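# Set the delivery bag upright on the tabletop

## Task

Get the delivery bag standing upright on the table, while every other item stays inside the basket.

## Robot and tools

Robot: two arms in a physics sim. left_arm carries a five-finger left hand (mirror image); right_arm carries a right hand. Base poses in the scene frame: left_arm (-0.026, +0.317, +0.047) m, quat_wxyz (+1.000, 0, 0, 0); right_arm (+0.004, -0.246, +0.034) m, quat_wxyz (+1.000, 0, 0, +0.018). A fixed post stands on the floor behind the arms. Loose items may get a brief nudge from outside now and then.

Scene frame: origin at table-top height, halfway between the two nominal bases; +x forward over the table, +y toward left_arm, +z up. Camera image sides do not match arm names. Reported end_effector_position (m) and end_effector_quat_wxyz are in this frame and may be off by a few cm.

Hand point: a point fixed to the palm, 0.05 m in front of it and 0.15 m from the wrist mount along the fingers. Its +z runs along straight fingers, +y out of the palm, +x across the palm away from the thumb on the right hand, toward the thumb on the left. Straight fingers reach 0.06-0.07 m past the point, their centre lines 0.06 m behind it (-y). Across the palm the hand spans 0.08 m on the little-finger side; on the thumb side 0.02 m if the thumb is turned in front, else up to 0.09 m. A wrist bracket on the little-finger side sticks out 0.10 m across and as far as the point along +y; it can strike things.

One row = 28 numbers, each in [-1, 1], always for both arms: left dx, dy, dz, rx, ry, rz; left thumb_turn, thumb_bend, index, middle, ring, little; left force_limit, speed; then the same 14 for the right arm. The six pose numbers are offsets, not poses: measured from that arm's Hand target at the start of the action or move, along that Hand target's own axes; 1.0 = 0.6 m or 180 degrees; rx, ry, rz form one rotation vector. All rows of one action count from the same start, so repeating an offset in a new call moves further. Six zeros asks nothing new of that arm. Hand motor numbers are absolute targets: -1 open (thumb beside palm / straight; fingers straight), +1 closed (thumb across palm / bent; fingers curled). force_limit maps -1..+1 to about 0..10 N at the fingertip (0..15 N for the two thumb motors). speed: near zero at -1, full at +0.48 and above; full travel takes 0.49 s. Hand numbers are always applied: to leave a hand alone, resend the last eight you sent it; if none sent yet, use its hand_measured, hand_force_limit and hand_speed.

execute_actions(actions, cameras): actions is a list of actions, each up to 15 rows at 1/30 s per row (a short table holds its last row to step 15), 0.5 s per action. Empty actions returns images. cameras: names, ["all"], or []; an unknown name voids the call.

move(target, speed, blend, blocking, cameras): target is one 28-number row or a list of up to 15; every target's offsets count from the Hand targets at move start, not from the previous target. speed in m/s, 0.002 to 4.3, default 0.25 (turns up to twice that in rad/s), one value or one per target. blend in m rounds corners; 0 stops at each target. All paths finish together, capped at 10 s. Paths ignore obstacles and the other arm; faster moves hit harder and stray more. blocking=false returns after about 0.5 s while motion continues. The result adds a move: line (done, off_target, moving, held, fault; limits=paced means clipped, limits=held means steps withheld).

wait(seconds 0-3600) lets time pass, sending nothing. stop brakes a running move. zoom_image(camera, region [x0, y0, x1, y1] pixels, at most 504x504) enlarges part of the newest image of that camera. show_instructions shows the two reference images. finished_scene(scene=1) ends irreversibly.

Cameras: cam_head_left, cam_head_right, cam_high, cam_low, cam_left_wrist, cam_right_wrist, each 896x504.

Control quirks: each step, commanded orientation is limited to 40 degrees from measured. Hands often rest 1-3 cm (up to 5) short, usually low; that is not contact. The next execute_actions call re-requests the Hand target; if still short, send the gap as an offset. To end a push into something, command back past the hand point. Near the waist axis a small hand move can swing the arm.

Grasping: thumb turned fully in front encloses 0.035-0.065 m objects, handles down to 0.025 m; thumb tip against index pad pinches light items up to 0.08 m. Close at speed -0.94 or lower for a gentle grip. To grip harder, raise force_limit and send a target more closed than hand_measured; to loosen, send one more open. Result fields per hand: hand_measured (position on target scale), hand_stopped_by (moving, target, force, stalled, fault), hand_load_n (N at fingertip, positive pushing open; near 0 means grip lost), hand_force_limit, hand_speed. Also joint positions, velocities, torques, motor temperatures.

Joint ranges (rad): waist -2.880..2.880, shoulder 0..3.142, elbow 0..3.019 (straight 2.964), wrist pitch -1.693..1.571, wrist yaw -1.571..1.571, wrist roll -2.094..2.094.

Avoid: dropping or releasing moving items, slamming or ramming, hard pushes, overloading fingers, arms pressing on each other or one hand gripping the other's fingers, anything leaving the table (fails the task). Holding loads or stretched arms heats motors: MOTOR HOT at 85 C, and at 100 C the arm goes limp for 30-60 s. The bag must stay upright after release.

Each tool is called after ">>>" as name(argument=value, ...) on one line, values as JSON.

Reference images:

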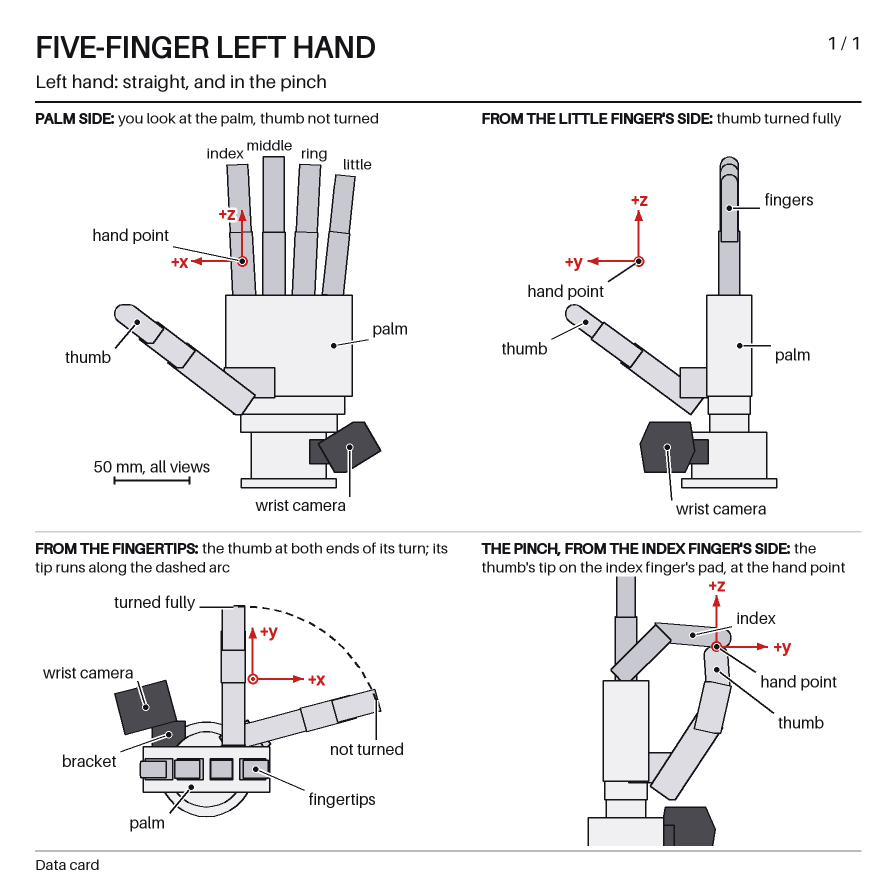

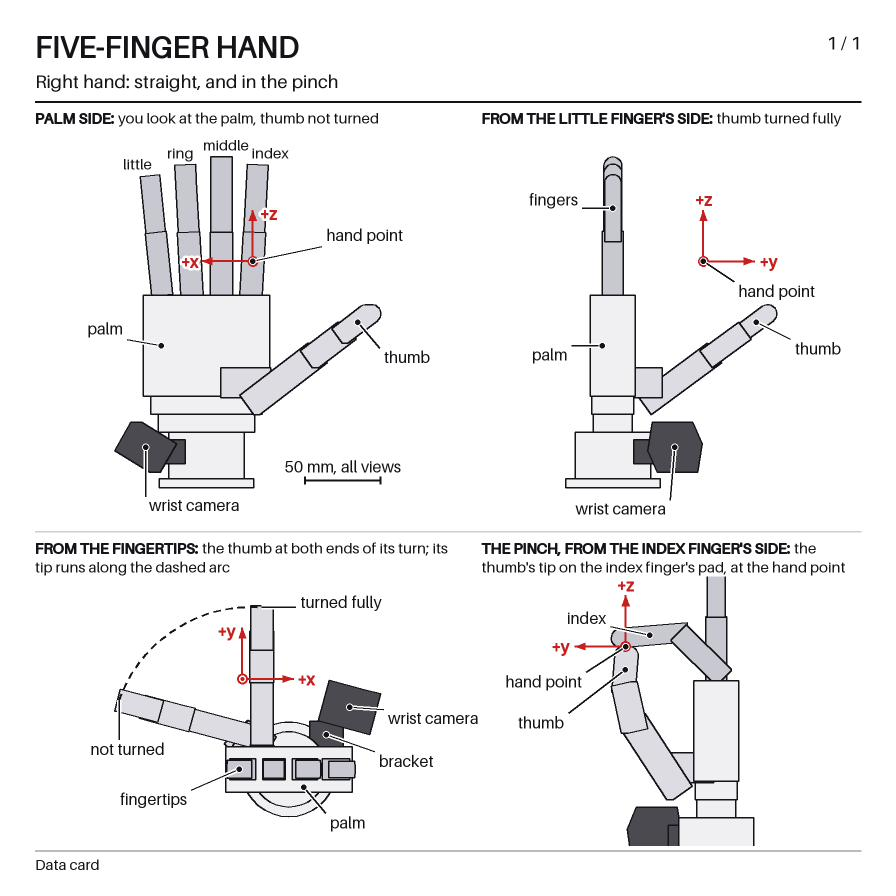

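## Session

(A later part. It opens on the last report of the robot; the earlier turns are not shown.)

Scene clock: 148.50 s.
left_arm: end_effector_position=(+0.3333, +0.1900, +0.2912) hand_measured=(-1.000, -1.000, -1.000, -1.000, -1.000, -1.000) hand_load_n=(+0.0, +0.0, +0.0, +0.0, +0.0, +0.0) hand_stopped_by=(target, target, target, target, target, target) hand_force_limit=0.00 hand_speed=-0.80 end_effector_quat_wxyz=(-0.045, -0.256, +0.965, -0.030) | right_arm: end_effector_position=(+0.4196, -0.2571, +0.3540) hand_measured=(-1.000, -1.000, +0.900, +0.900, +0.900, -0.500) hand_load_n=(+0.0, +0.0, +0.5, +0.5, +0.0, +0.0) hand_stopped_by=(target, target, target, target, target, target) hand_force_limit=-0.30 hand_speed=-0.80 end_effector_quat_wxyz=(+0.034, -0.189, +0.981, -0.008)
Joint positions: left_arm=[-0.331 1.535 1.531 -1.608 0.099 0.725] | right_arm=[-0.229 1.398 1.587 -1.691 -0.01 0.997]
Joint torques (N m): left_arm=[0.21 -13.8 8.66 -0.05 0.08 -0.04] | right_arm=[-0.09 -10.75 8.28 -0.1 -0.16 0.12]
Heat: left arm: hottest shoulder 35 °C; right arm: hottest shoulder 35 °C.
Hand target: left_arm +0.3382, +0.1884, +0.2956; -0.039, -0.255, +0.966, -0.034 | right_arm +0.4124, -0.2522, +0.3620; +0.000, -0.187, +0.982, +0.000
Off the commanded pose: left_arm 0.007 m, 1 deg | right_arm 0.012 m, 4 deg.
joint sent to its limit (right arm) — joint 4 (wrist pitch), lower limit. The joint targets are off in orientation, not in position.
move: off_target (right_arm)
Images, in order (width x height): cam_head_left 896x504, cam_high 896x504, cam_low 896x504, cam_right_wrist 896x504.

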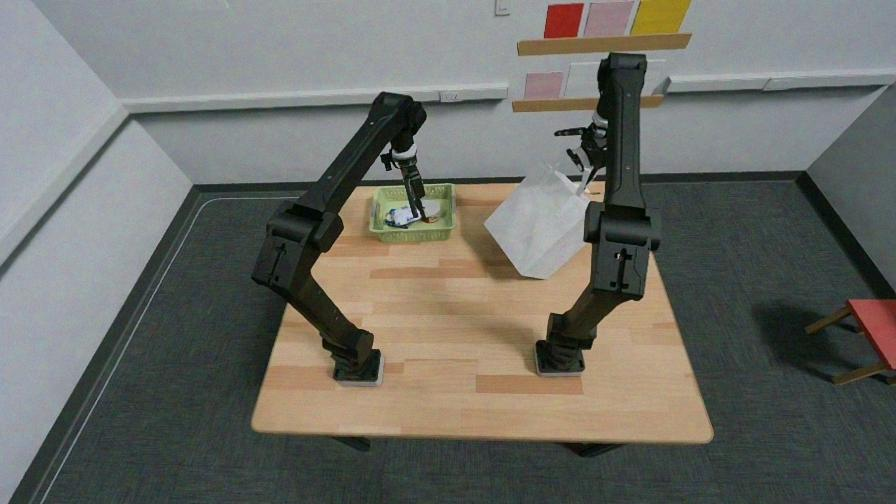

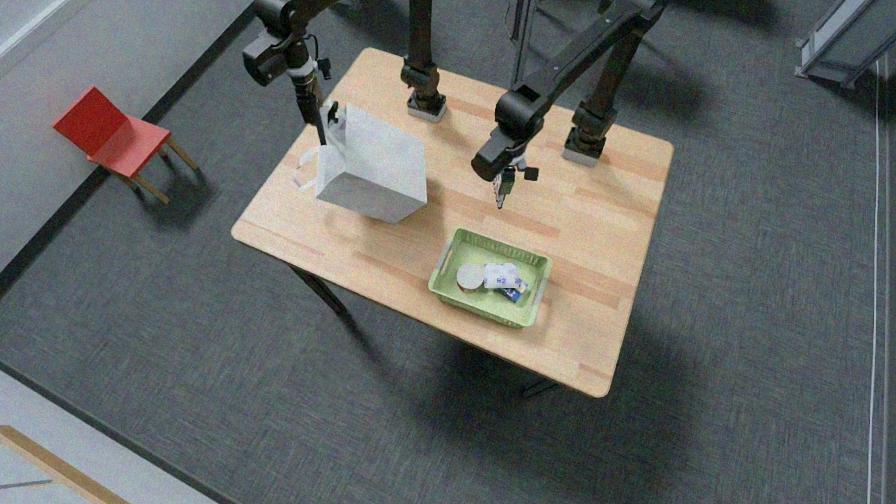

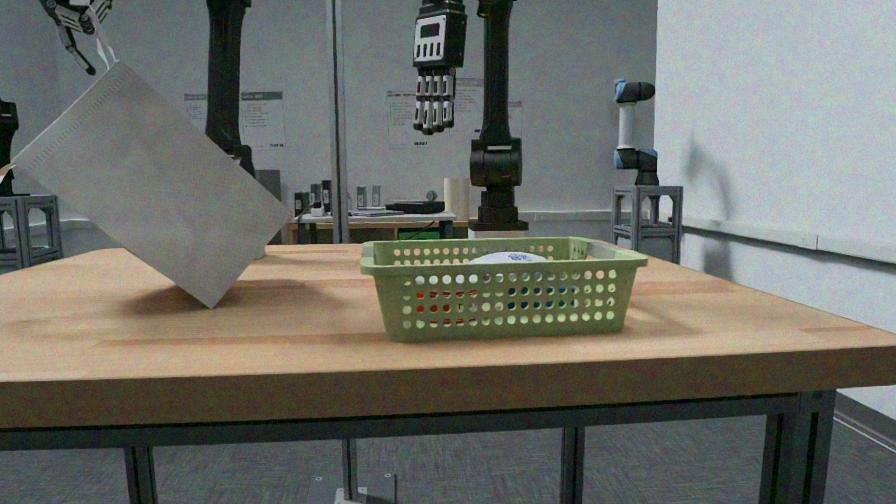

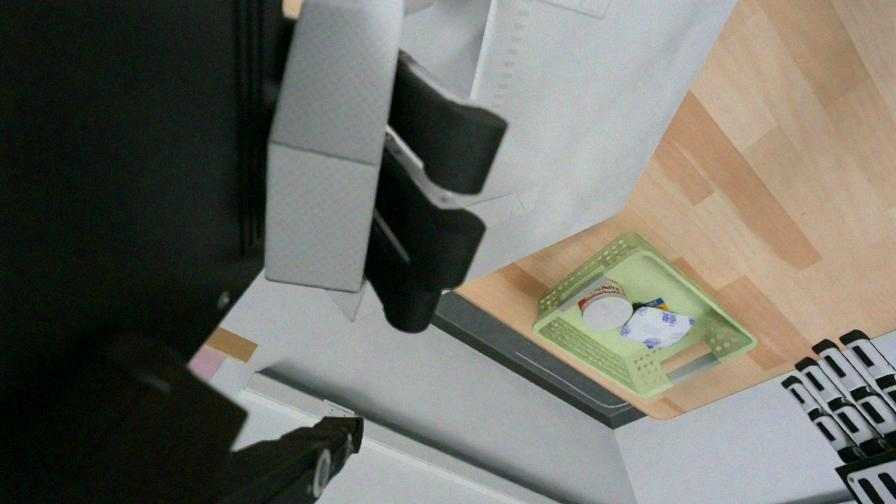

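>>> move(target=[[0,0,0,0,0,0,-1,-1,-1,-1,-1,-1,0,-0.8,0,0.1025,-0.04,0,0,0,-1,-1,0.9,0.9,0.9,-0.5,-0.3,-0.8],[0,0,0,0,0,0,-1,-1,-1,-1,-1,-1,0,-0.8,0,0.235,-0.0767,0,0,0,-1,-1,0.9,0.9,0.9,-0.5,-0.3,-0.8]], speed=0.05, blend=0.01, cameras=["cam_right_wrist","cam_low","cam_high","cam_head_left"])

Scene clock: 156.30 s.
left_arm: end_effector_position=(+0.3333, +0.1900, +0.2912) hand_measured=(-1.000, -1.000, -1.000, -1.000, -1.000, -1.000) hand_load_n=(+0.0, +0.0, +0.0, +0.0, +0.0, +0.0) hand_stopped_by=(target, target, target, target, target, target) hand_force_limit=0.00 hand_speed=-0.80 end_effector_quat_wxyz=(-0.045, -0.256, +0.965, -0.030) | right_arm: end_effector_position=(+0.3703, -0.1232, +0.3997) hand_measured=(-1.000, -1.000, +0.900, +0.900, +0.900, -0.500) hand_load_n=(+0.0, -0.5, +0.5, +0.5, +0.5, +0.0) hand_stopped_by=(target, target, target, target, target, target) hand_force_limit=-0.30 hand_speed=-0.80 end_effector_quat_wxyz=(+0.094, -0.189, +0.977, +0.009)
Joint positions: left_arm=[-0.331 1.535 1.531 -1.608 0.099 0.725] | right_arm=[0.103 1.209 1.516 -1.691 -0.028 1.33]
Joint torques (N m): left_arm=[0.21 -13.8 8.66 -0.03 0.08 -0.04] | right_arm=[-0.09 -8.18 8.49 0.13 -0.21 0.13]
Heat: left arm: hottest elbow 36 °C; right arm: hottest shoulder 35 °C.
Hand target: left_arm +0.3382, +0.1884, +0.2956; -0.039, -0.255, +0.966, -0.034 | right_arm +0.3608, -0.1211, +0.4080; -0.001, -0.187, +0.982, +0.000
Off the commanded pose: left_arm 0.007 m, 1 deg | right_arm 0.013 m, 11 deg.
joint sent to its limit (right arm) — joint 4 (wrist pitch), lower limit. The joint targets are off in orientation, not in position.
move: off_target (right_arm)
Images, in order (width x height): cam_head_left 896x504, cam_high 896x504, cam_low 896x504, cam_right_wrist 896x504.

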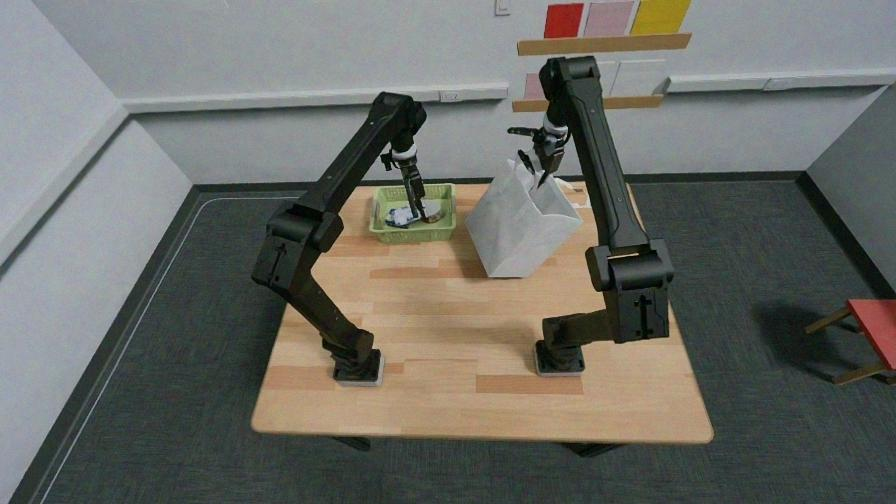

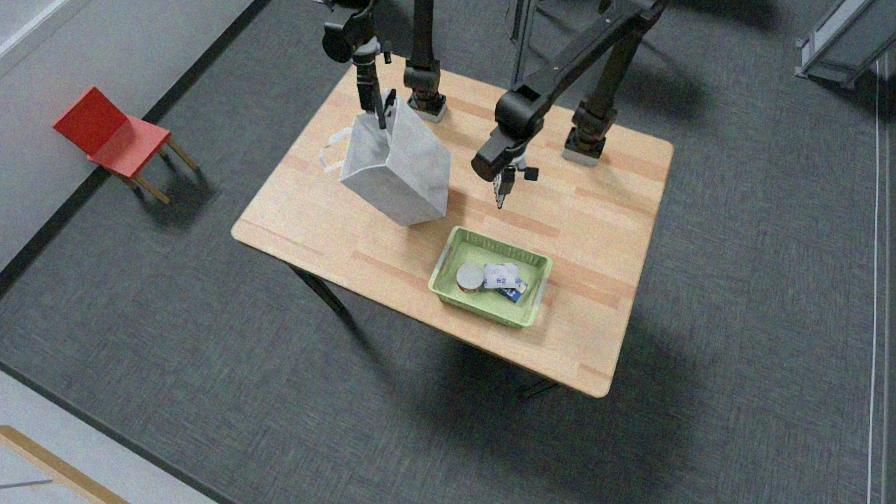

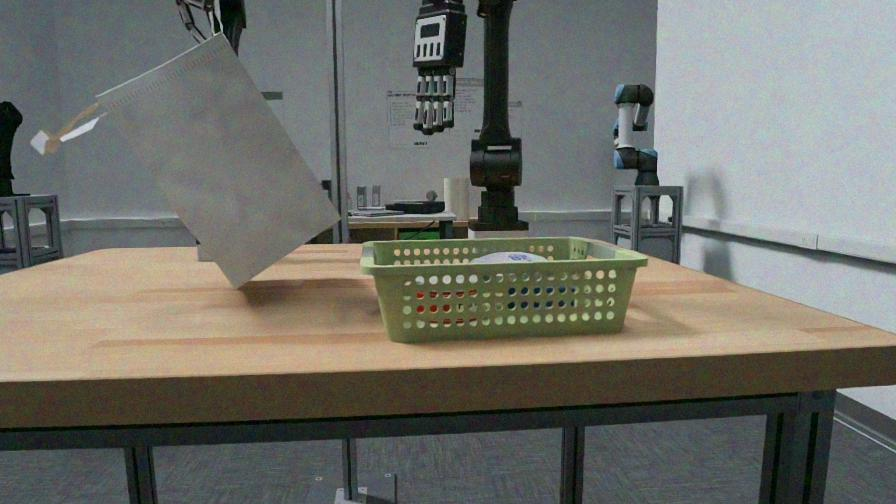

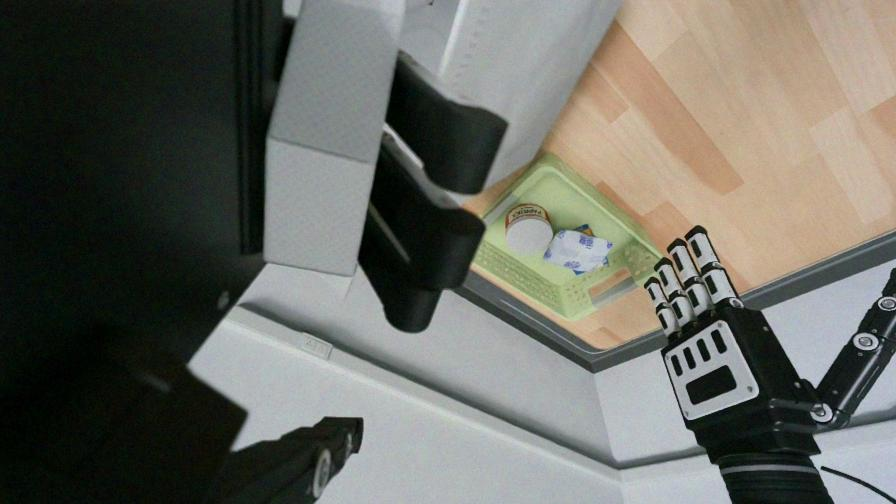

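>>> move(target=[-0.063,0.227,-0.098,0,0,0,-1,-1,-1,-1,-1,-1,0,-0.8,0,0,0,0,0,0,-1,-1,0.9,0.9,0.9,-0.5,-0.3,-0.8], speed=0.1, cameras=["cam_low","cam_high","cam_head_left","cam_left_wrist"])

>>> zoom_image(camera="cam_low", region=[20, 0, 360, 330])

>>> zoom_image(camera="cam_high", region=[300, 60, 560, 300])

Scene clock: 160.53 s.
left_arm: end_effector_position=(+0.3111, +0.3256, +0.3443) hand_measured=(-1.000, -1.000, -1.000, -1.000, -1.000, -1.000) hand_load_n=(+0.0, +0.0, +0.0, +0.0, +0.0, +0.0) hand_stopped_by=(target, target, target, target, target, target) hand_force_limit=0.00 hand_speed=-0.80 end_effector_quat_wxyz=(+0.005, -0.258, +0.965, -0.044) | right_arm: end_effector_position=(+0.3704, -0.1232, +0.3998) hand_measured=(-1.000, -1.000, +0.900, +0.900, +0.900, -0.500) hand_load_n=(+0.0, +0.0, +0.5, +0.0, +0.0, +0.0) hand_stopped_by=(target, target, target, target, target, target) hand_force_limit=-0.30 hand_speed=-0.80 end_effector_quat_wxyz=(+0.094, -0.188, +0.978, +0.010)
Joint positions: left_arm=[-0.029 1.355 1.498 -1.678 0.082 1.019] | right_arm=[0.103 1.209 1.516 -1.691 -0.029 1.332]
Joint torques (N m): left_arm=[0.97 -11.22 6.89 -0.21 -0.07 0.08] | right_arm=[-0.03 -8 8.47 0.1 -0.21 0.13]
Heat: left arm: hottest shoulder 35 °C; right arm: hottest shoulder 35 °C.
Hand target: left_arm +0.3068, +0.3302, +0.3443; -0.039, -0.255, +0.966, -0.034 | right_arm +0.3608, -0.1211, +0.4080; -0.001, -0.187, +0.982, +0.000
Off the commanded pose: left_arm 0.006 m, 5 deg | right_arm 0.013 m, 11 deg.
joint sent to its limit (left arm) — joint 4 (wrist pitch), lower limit. The joint targets are off in orientation, not in position.
joint sent to its limit (right arm) — joint 4 (wrist pitch), lower limit. The joint targets are off in orientation, not in position.
move: off_target (left_arm)
Images, in order (width x height): cam_head_left 896x504, cam_high 896x504, cam_low 896x504, cam_left_wrist 896x504.

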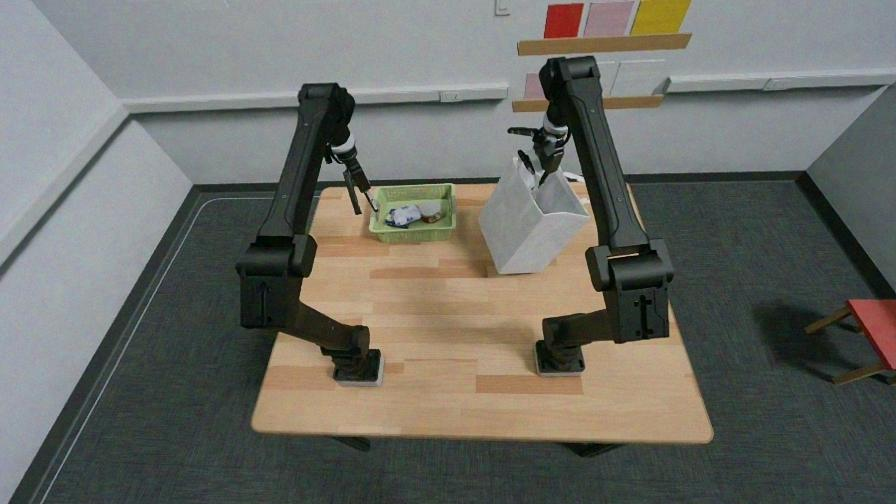

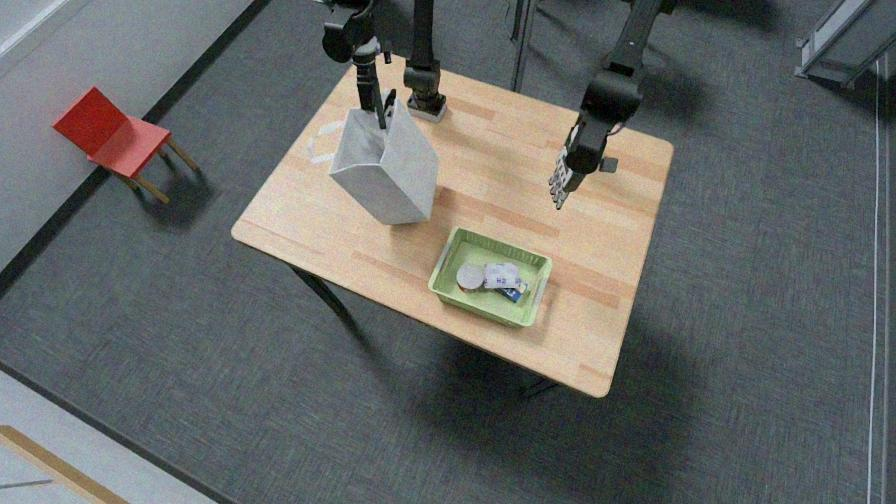

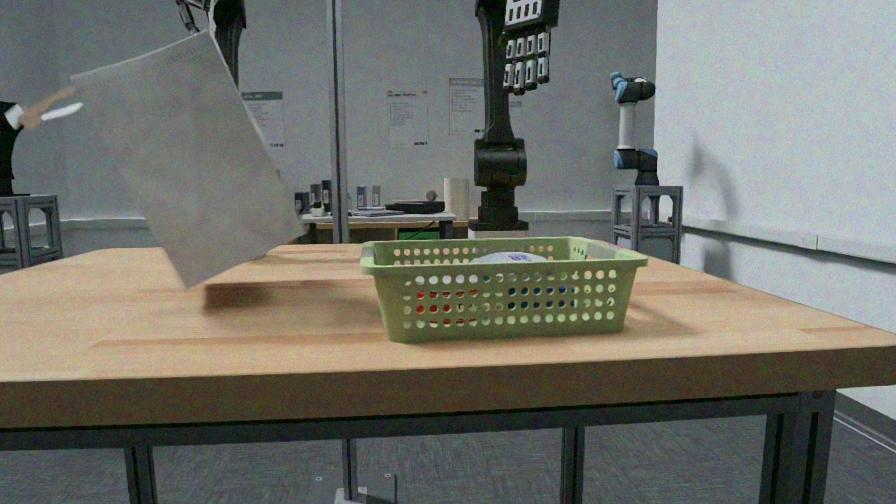

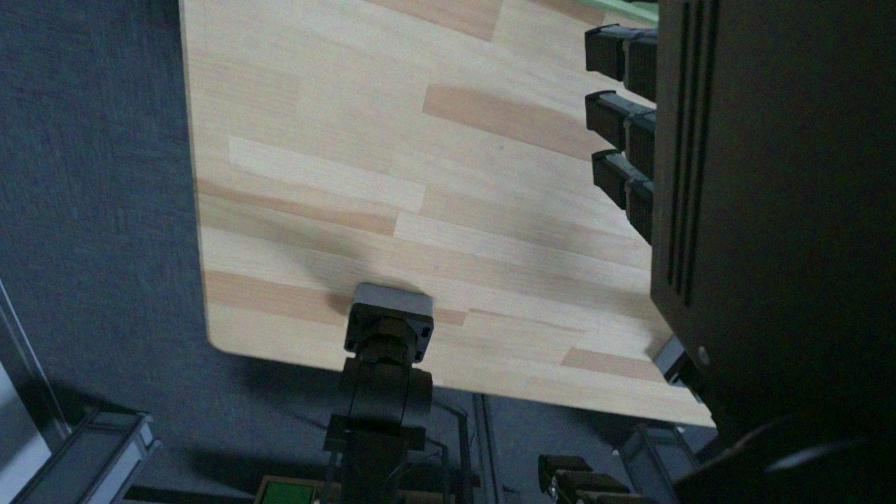

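Scaled by 1.482 from the camera's image (finer frame: 1280x720).

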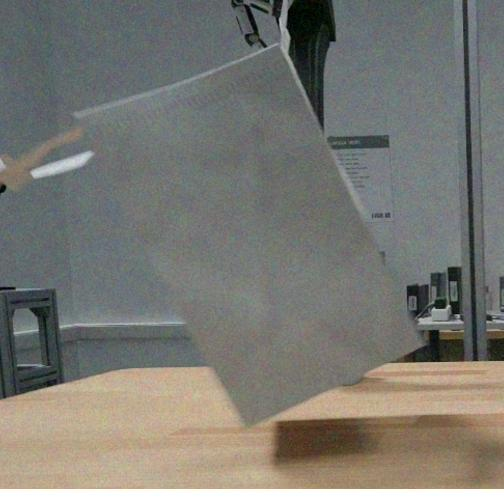

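Scaled by 1.938 from the camera's image (finer frame: 1280x720).

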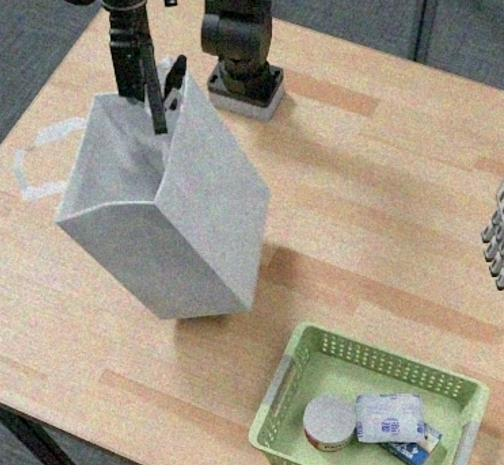

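>>> wait(seconds=2, cameras=["cam_low","cam_high","cam_head_left","cam_right_wrist"])

>>> zoom_image(camera="cam_low", region=[20, 0, 360, 330])

>>> zoom_image(camera="cam_high", region=[300, 60, 560, 300])

Scene clock: 165.90 s.
left_arm: end_effector_position=(+0.3111, +0.3256, +0.3443) hand_measured=(-1.000, -1.000, -1.000, -1.000, -1.000, -1.000) hand_load_n=(+0.0, +0.0, +0.0, +0.0, +0.0, +0.0) hand_stopped_by=(target, target, target, target, target, target) hand_force_limit=0.00 hand_speed=-0.80 end_effector_quat_wxyz=(+0.005, -0.257, +0.965, -0.044) | right_arm: end_effector_position=(+0.3704, -0.1232, +0.3998) hand_measured=(-1.000, -1.000, +0.900, +0.900, +0.900, -0.500) hand_load_n=(+0.0, +0.0, +0.5, +0.0, +0.0, +0.0) hand_stopped_by=(target, target, target, target, target, target) hand_force_limit=-0.30 hand_speed=-0.80 end_effector_quat_wxyz=(+0.094, -0.188, +0.978, +0.010)
Joint positions: left_arm=[-0.029 1.355 1.498 -1.678 0.082 1.019] | right_arm=[0.103 1.209 1.516 -1.691 -0.029 1.332]
Joint torques (N m): left_arm=[0.97 -11.16 6.89 -0.23 -0.07 0.07] | right_arm=[0.03 -8.18 8.49 0.13 -0.22 0.13]
Heat: left arm: hottest shoulder 35 °C; right arm: hottest elbow 35 °C.
Hand target: left_arm +0.3068, +0.3301, +0.3443; -0.039, -0.255, +0.966, -0.034 | right_arm +0.3608, -0.1211, +0.4080; -0.001, -0.187, +0.982, +0.000
Off the commanded pose: left_arm 0.006 m, 5 deg | right_arm 0.013 m, 11 deg.
wait: 2.00 s; at rest from the start
Images, in order (width x height): cam_head_left 896x504, cam_high 896x504, cam_low 896x504, cam_right_wrist 896x504.

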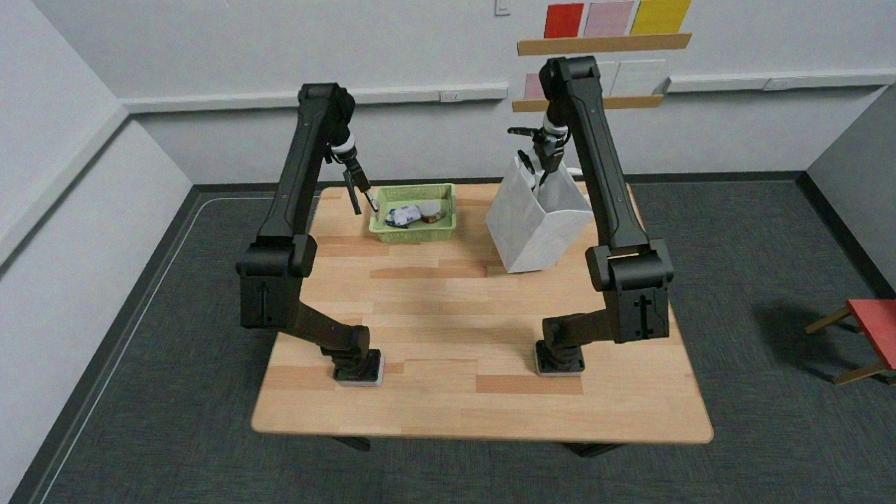

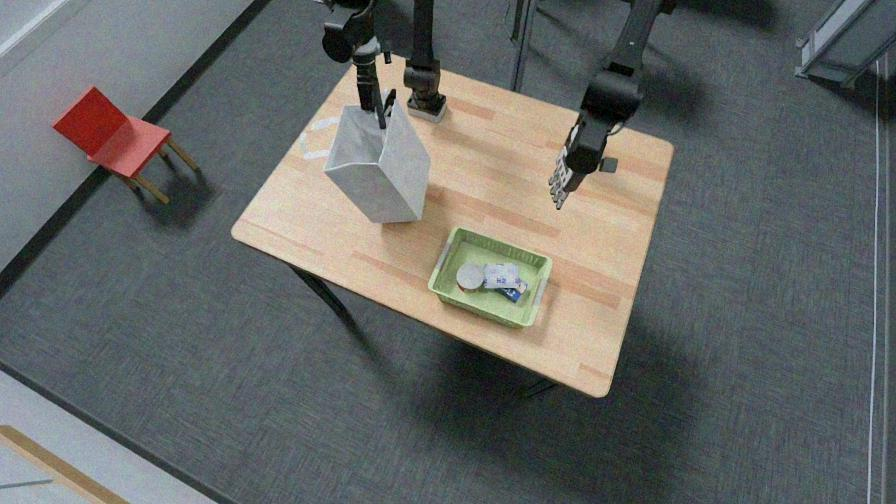

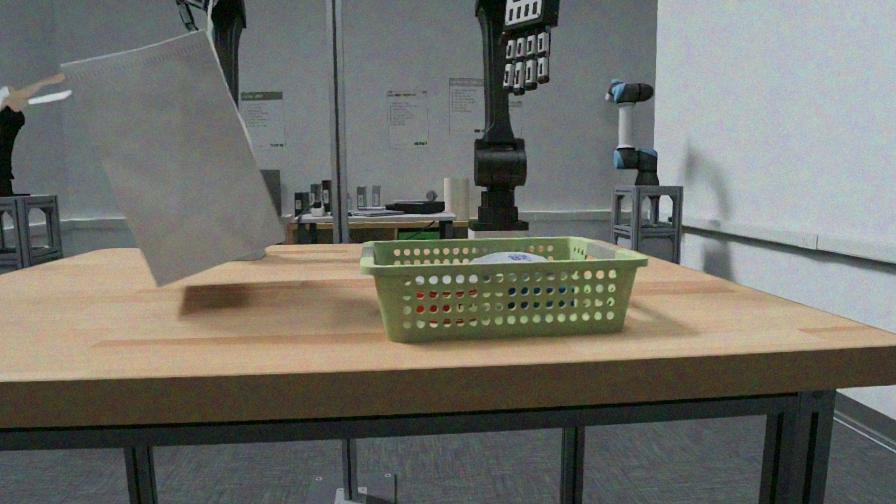

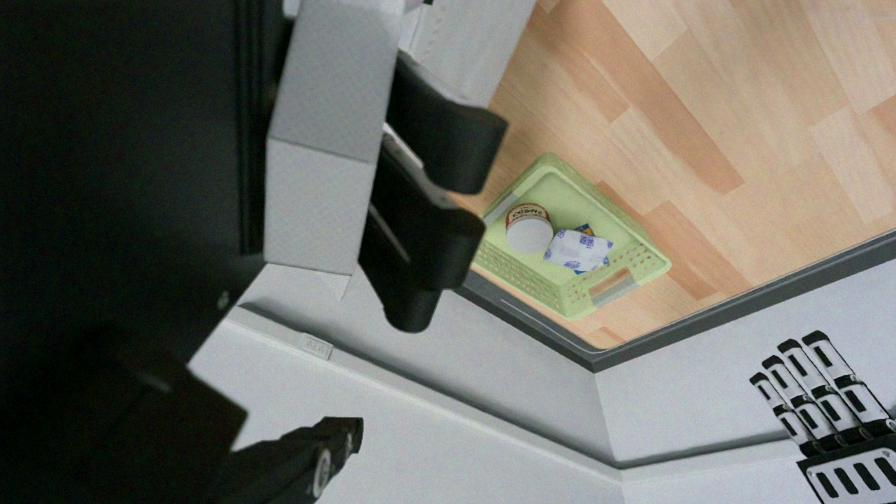

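Scaled by 1.482 from the camera's image (finer frame: 1280x720).

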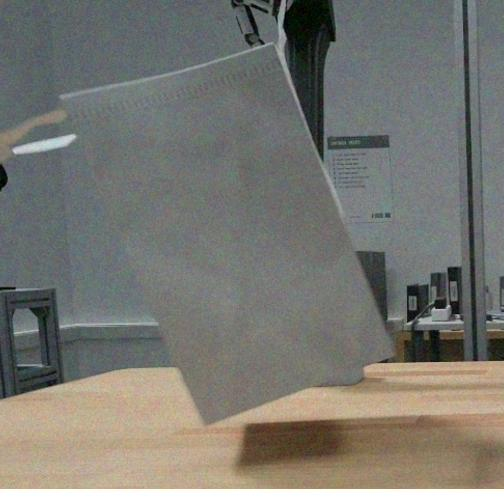

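Scaled by 1.938 from the camera's image (finer frame: 1280x720).

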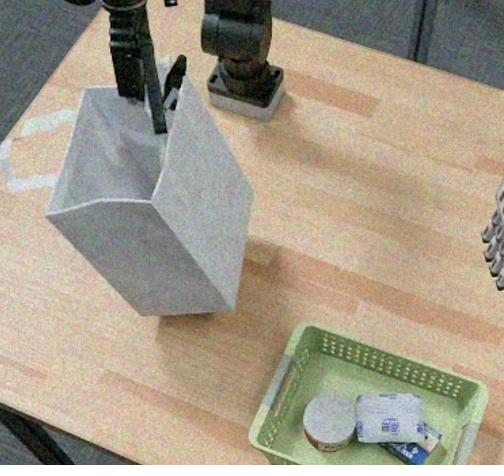

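>>> wait(seconds=3, cameras=["cam_low","cam_high"])

>>> zoom_image(camera="cam_low", region=[20, 0, 360, 330])

Scene clock: 169.97 s.
left_arm: end_effector_position=(+0.3111, +0.3256, +0.3443) hand_measured=(-1.000, -1.000, -1.000, -1.000, -1.000, -1.000) hand_load_n=(+0.0, +0.0, +0.0, +0.0, +0.0, +0.0) hand_stopped_by=(target, target, target, target, target, target) hand_force_limit=0.00 hand_speed=-0.80 end_effector_quat_wxyz=(+0.005, -0.257, +0.965, -0.044) | right_arm: end_effector_position=(+0.3704, -0.1232, +0.3998) hand_measured=(-1.000, -1.000, +0.900, +0.900, +0.900, -0.500) hand_load_n=(+0.0, +0.0, +0.5, +0.0, +0.0, +0.0) hand_stopped_by=(target, target, target, target, target, target) hand_force_limit=-0.30 hand_speed=-0.80 end_effector_quat_wxyz=(+0.094, -0.188, +0.978, +0.010)
Joint positions: left_arm=[-0.029 1.355 1.498 -1.678 0.082 1.019] | right_arm=[0.103 1.209 1.516 -1.691 -0.029 1.332]
Joint torques (N m): left_arm=[0.97 -11.16 6.9 -0.21 -0.07 0.07] | right_arm=[-0.03 -8.18 8.47 0.1 -0.21 0.13]
Heat: left arm: hottest shoulder 35 °C; right arm: hottest elbow 35 °C.
Hand target: left_arm +0.3068, +0.3301, +0.3443; -0.039, -0.255, +0.966, -0.034 | right_arm +0.3608, -0.1211, +0.4080; -0.001, -0.187, +0.982, +0.000
Off the commanded pose: left_arm 0.006 m, 5 deg | right_arm 0.013 m, 11 deg.
wait: 3.00 s; at rest from the start
Images, in order (width x height): cam_high 896x504, cam_low 896x504.

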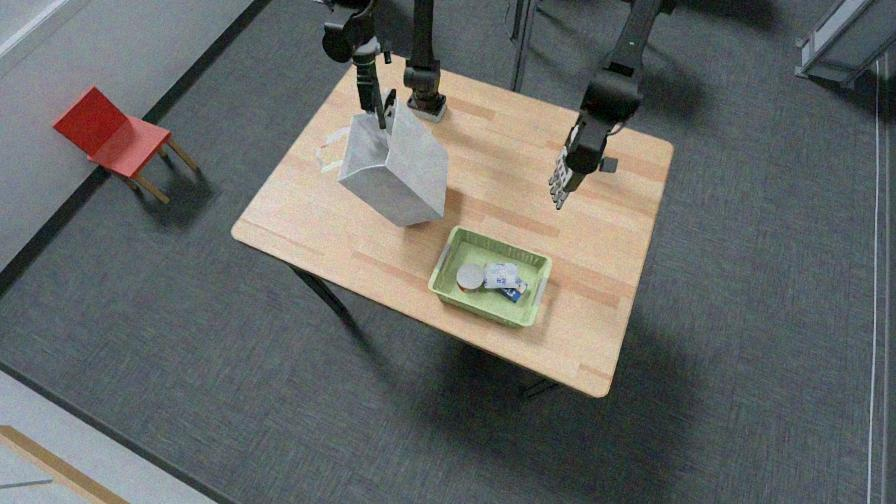

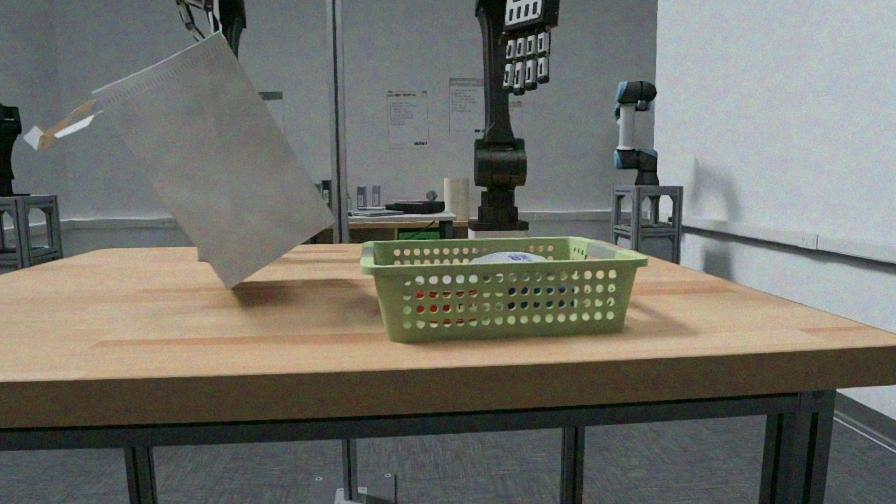

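Scaled by 1.482 from the camera's image (finer frame: 1280x720).

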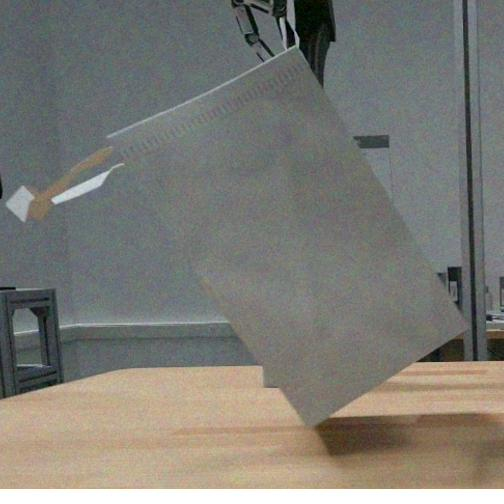

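>>> move(target=[0,0,0,0,0,0,-1,-1,-1,-1,-1,-1,0,-0.8,0,0,0.02,0,0,0,-1,-1,0.9,0.9,0.9,-0.5,-0.3,-0.8], speed=0.02, cameras=["cam_low","cam_high"])

>>> zoom_image(camera="cam_low", region=[20, 0, 360, 330])

Scene clock: 176.63 s.
left_arm: end_effector_position=(+0.3111, +0.3256, +0.3443) hand_measured=(-1.000, -1.000, -1.000, -1.000, -1.000, -1.000) hand_load_n=(-0.5, +0.0, +0.0, +0.0, +0.0, +0.0) hand_stopped_by=(target, target, target, target, target, target) hand_force_limit=0.00 hand_speed=-0.80 end_effector_quat_wxyz=(+0.005, -0.257, +0.965, -0.044) | right_arm: end_effector_position=(+0.3675, -0.1229, +0.3918) hand_measured=(-1.000, -1.000, +0.900, +0.900, +0.900, -0.500) hand_load_n=(+0.0, +0.0, +0.5, +0.0, +0.0, +0.0) hand_stopped_by=(target, target, target, target, target, target) hand_force_limit=-0.30 hand_speed=-0.80 end_effector_quat_wxyz=(+0.085, -0.188, +0.978, +0.010)
Joint positions: left_arm=[-0.029 1.355 1.498 -1.678 0.082 1.019] | right_arm=[0.104 1.209 1.497 -1.691 -0.029 1.333]
Joint torques (N m): left_arm=[0.97 -11.22 6.89 -0.23 -0.07 0.07] | right_arm=[-0.03 -7.36 8.53 0.08 -0.04 0.13]
Heat: left arm: hottest shoulder 35 °C; right arm: hottest elbow 35 °C.
Hand target: left_arm +0.3068, +0.3301, +0.3443; -0.039, -0.255, +0.966, -0.034 | right_arm +0.3608, -0.1211, +0.3961; -0.001, -0.187, +0.982, +0.000
Off the commanded pose: left_arm 0.006 m, 5 deg | right_arm 0.008 m, 10 deg.
joint sent to its limit (left arm) — joint 4 (wrist pitch), lower limit. The joint targets are off in orientation, not in position.
joint sent to its limit (right arm) — joint 4 (wrist pitch), lower limit. The joint targets are off in orientation, not in position.
move: off_target (right_arm)
Images, in order (width x height): cam_high 896x504, cam_low 896x504.

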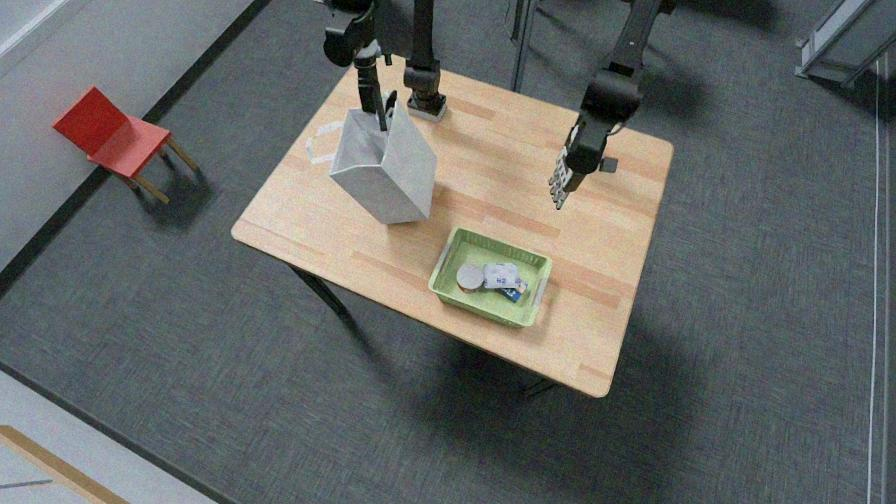

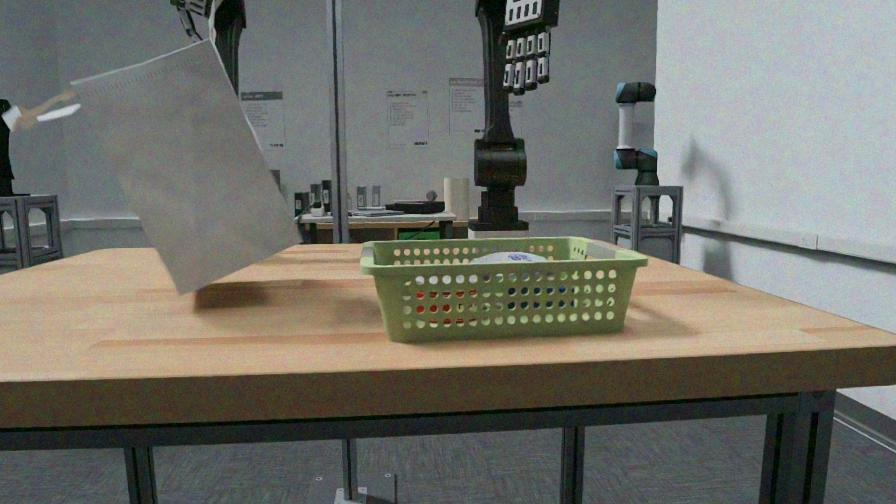

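Scaled by 1.482 from the camera's image (finer frame: 1280x720).

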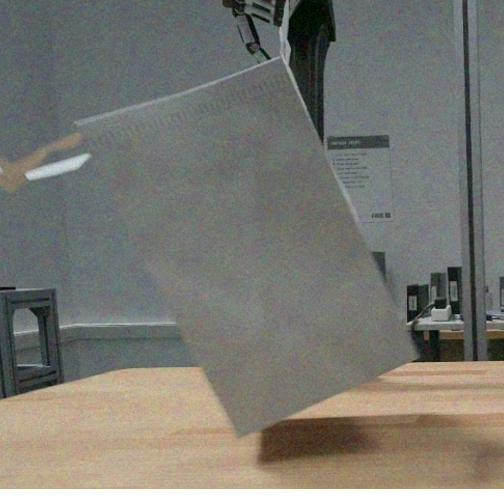

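>>> move(target=[0,0,0,0,0,0,-1,-1,-1,-1,-1,-1,0,-0.8,0,0,0.017,0,0,0,-1,-1,0.9,0.9,0.9,-0.5,-0.3,-0.8], speed=0.02, cameras=["cam_low","cam_high"])

>>> zoom_image(camera="cam_low", region=[20, 0, 360, 330])

Scene clock: 182.07 s.
left_arm: end_effector_position=(+0.3111, +0.3256, +0.3443) hand_measured=(-1.000, -1.000, -1.000, -1.000, -1.000, -1.000) hand_load_n=(+0.0, +0.0, +0.0, +0.0, +0.0, +0.0) hand_stopped_by=(target, target, target, target, target, target) hand_force_limit=0.00 hand_speed=-0.80 end_effector_quat_wxyz=(+0.005, -0.257, +0.965, -0.044) | right_arm: end_effector_position=(+0.3652, -0.1231, +0.3851) hand_measured=(-1.000, -1.000, +0.900, +0.900, +0.900, -0.500) hand_load_n=(+0.0, +0.0, +0.5, +0.0, +0.0, +0.0) hand_stopped_by=(target, target, target, target, target, target) hand_force_limit=-0.30 hand_speed=-0.80 end_effector_quat_wxyz=(+0.077, -0.188, +0.979, +0.009)
Joint positions: left_arm=[-0.029 1.355 1.498 -1.678 0.082 1.019] | right_arm=[0.106 1.209 1.482 -1.691 -0.026 1.334]
Joint torques (N m): left_arm=[0.91 -11.22 6.89 -0.21 -0.07 0.07] | right_arm=[-0.09 -6.65 8.55 0.06 0.01 0.13]
Heat: left arm: hottest shoulder 35 °C; right arm: hottest elbow 35 °C.
Hand target: left_arm +0.3068, +0.3301, +0.3443; -0.039, -0.255, +0.966, -0.034 | right_arm +0.3607, -0.1211, +0.3857; -0.001, -0.187, +0.982, +0.000
Off the commanded pose: left_arm 0.006 m, 5 deg | right_arm 0.005 m, 9 deg.
joint sent to its limit (left arm) — joint 4 (wrist pitch), lower limit. The joint targets are off in orientation, not in position.
joint sent to its limit (right arm) — joint 4 (wrist pitch), lower limit. The joint targets are off in orientation, not in position.
move: off_target (right_arm)
Images, in order (width x height): cam_high 896x504, cam_low 896x504.

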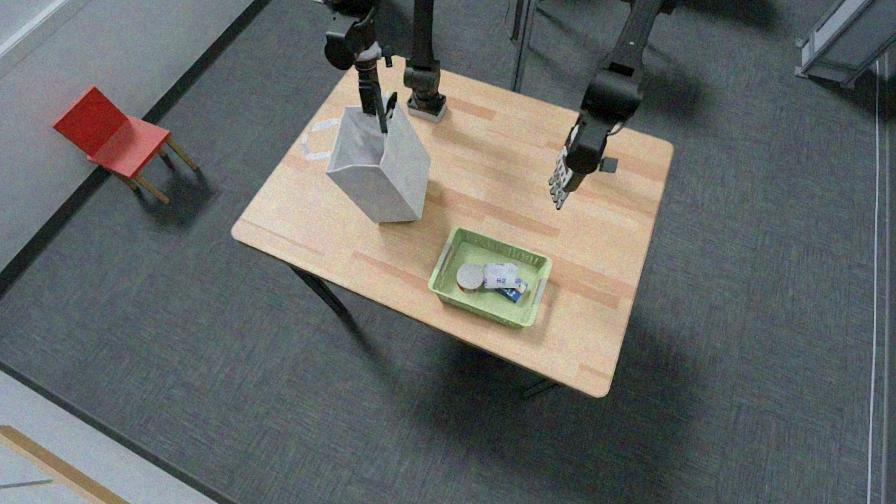

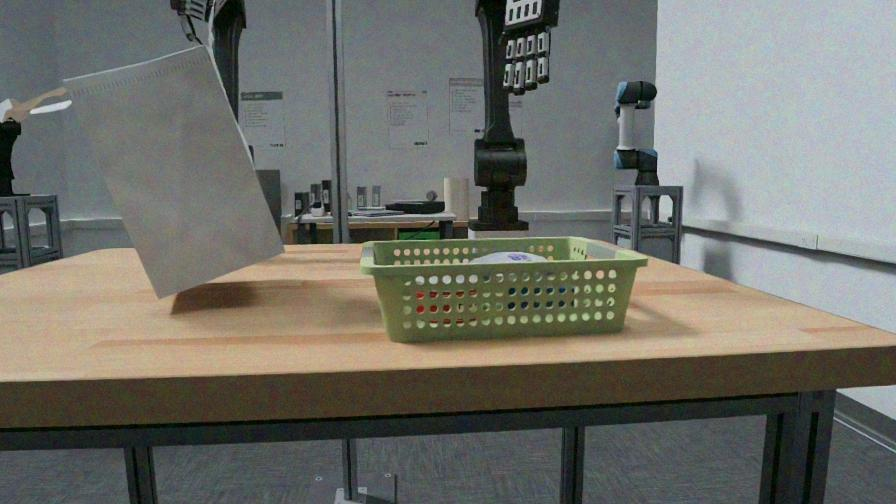

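Scaled by 1.482 from the camera's image (finer frame: 1280x720).

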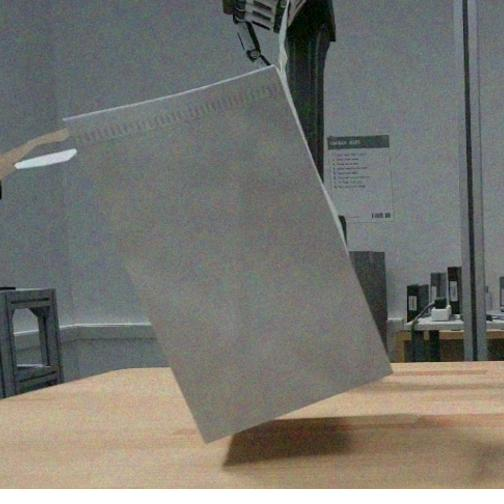

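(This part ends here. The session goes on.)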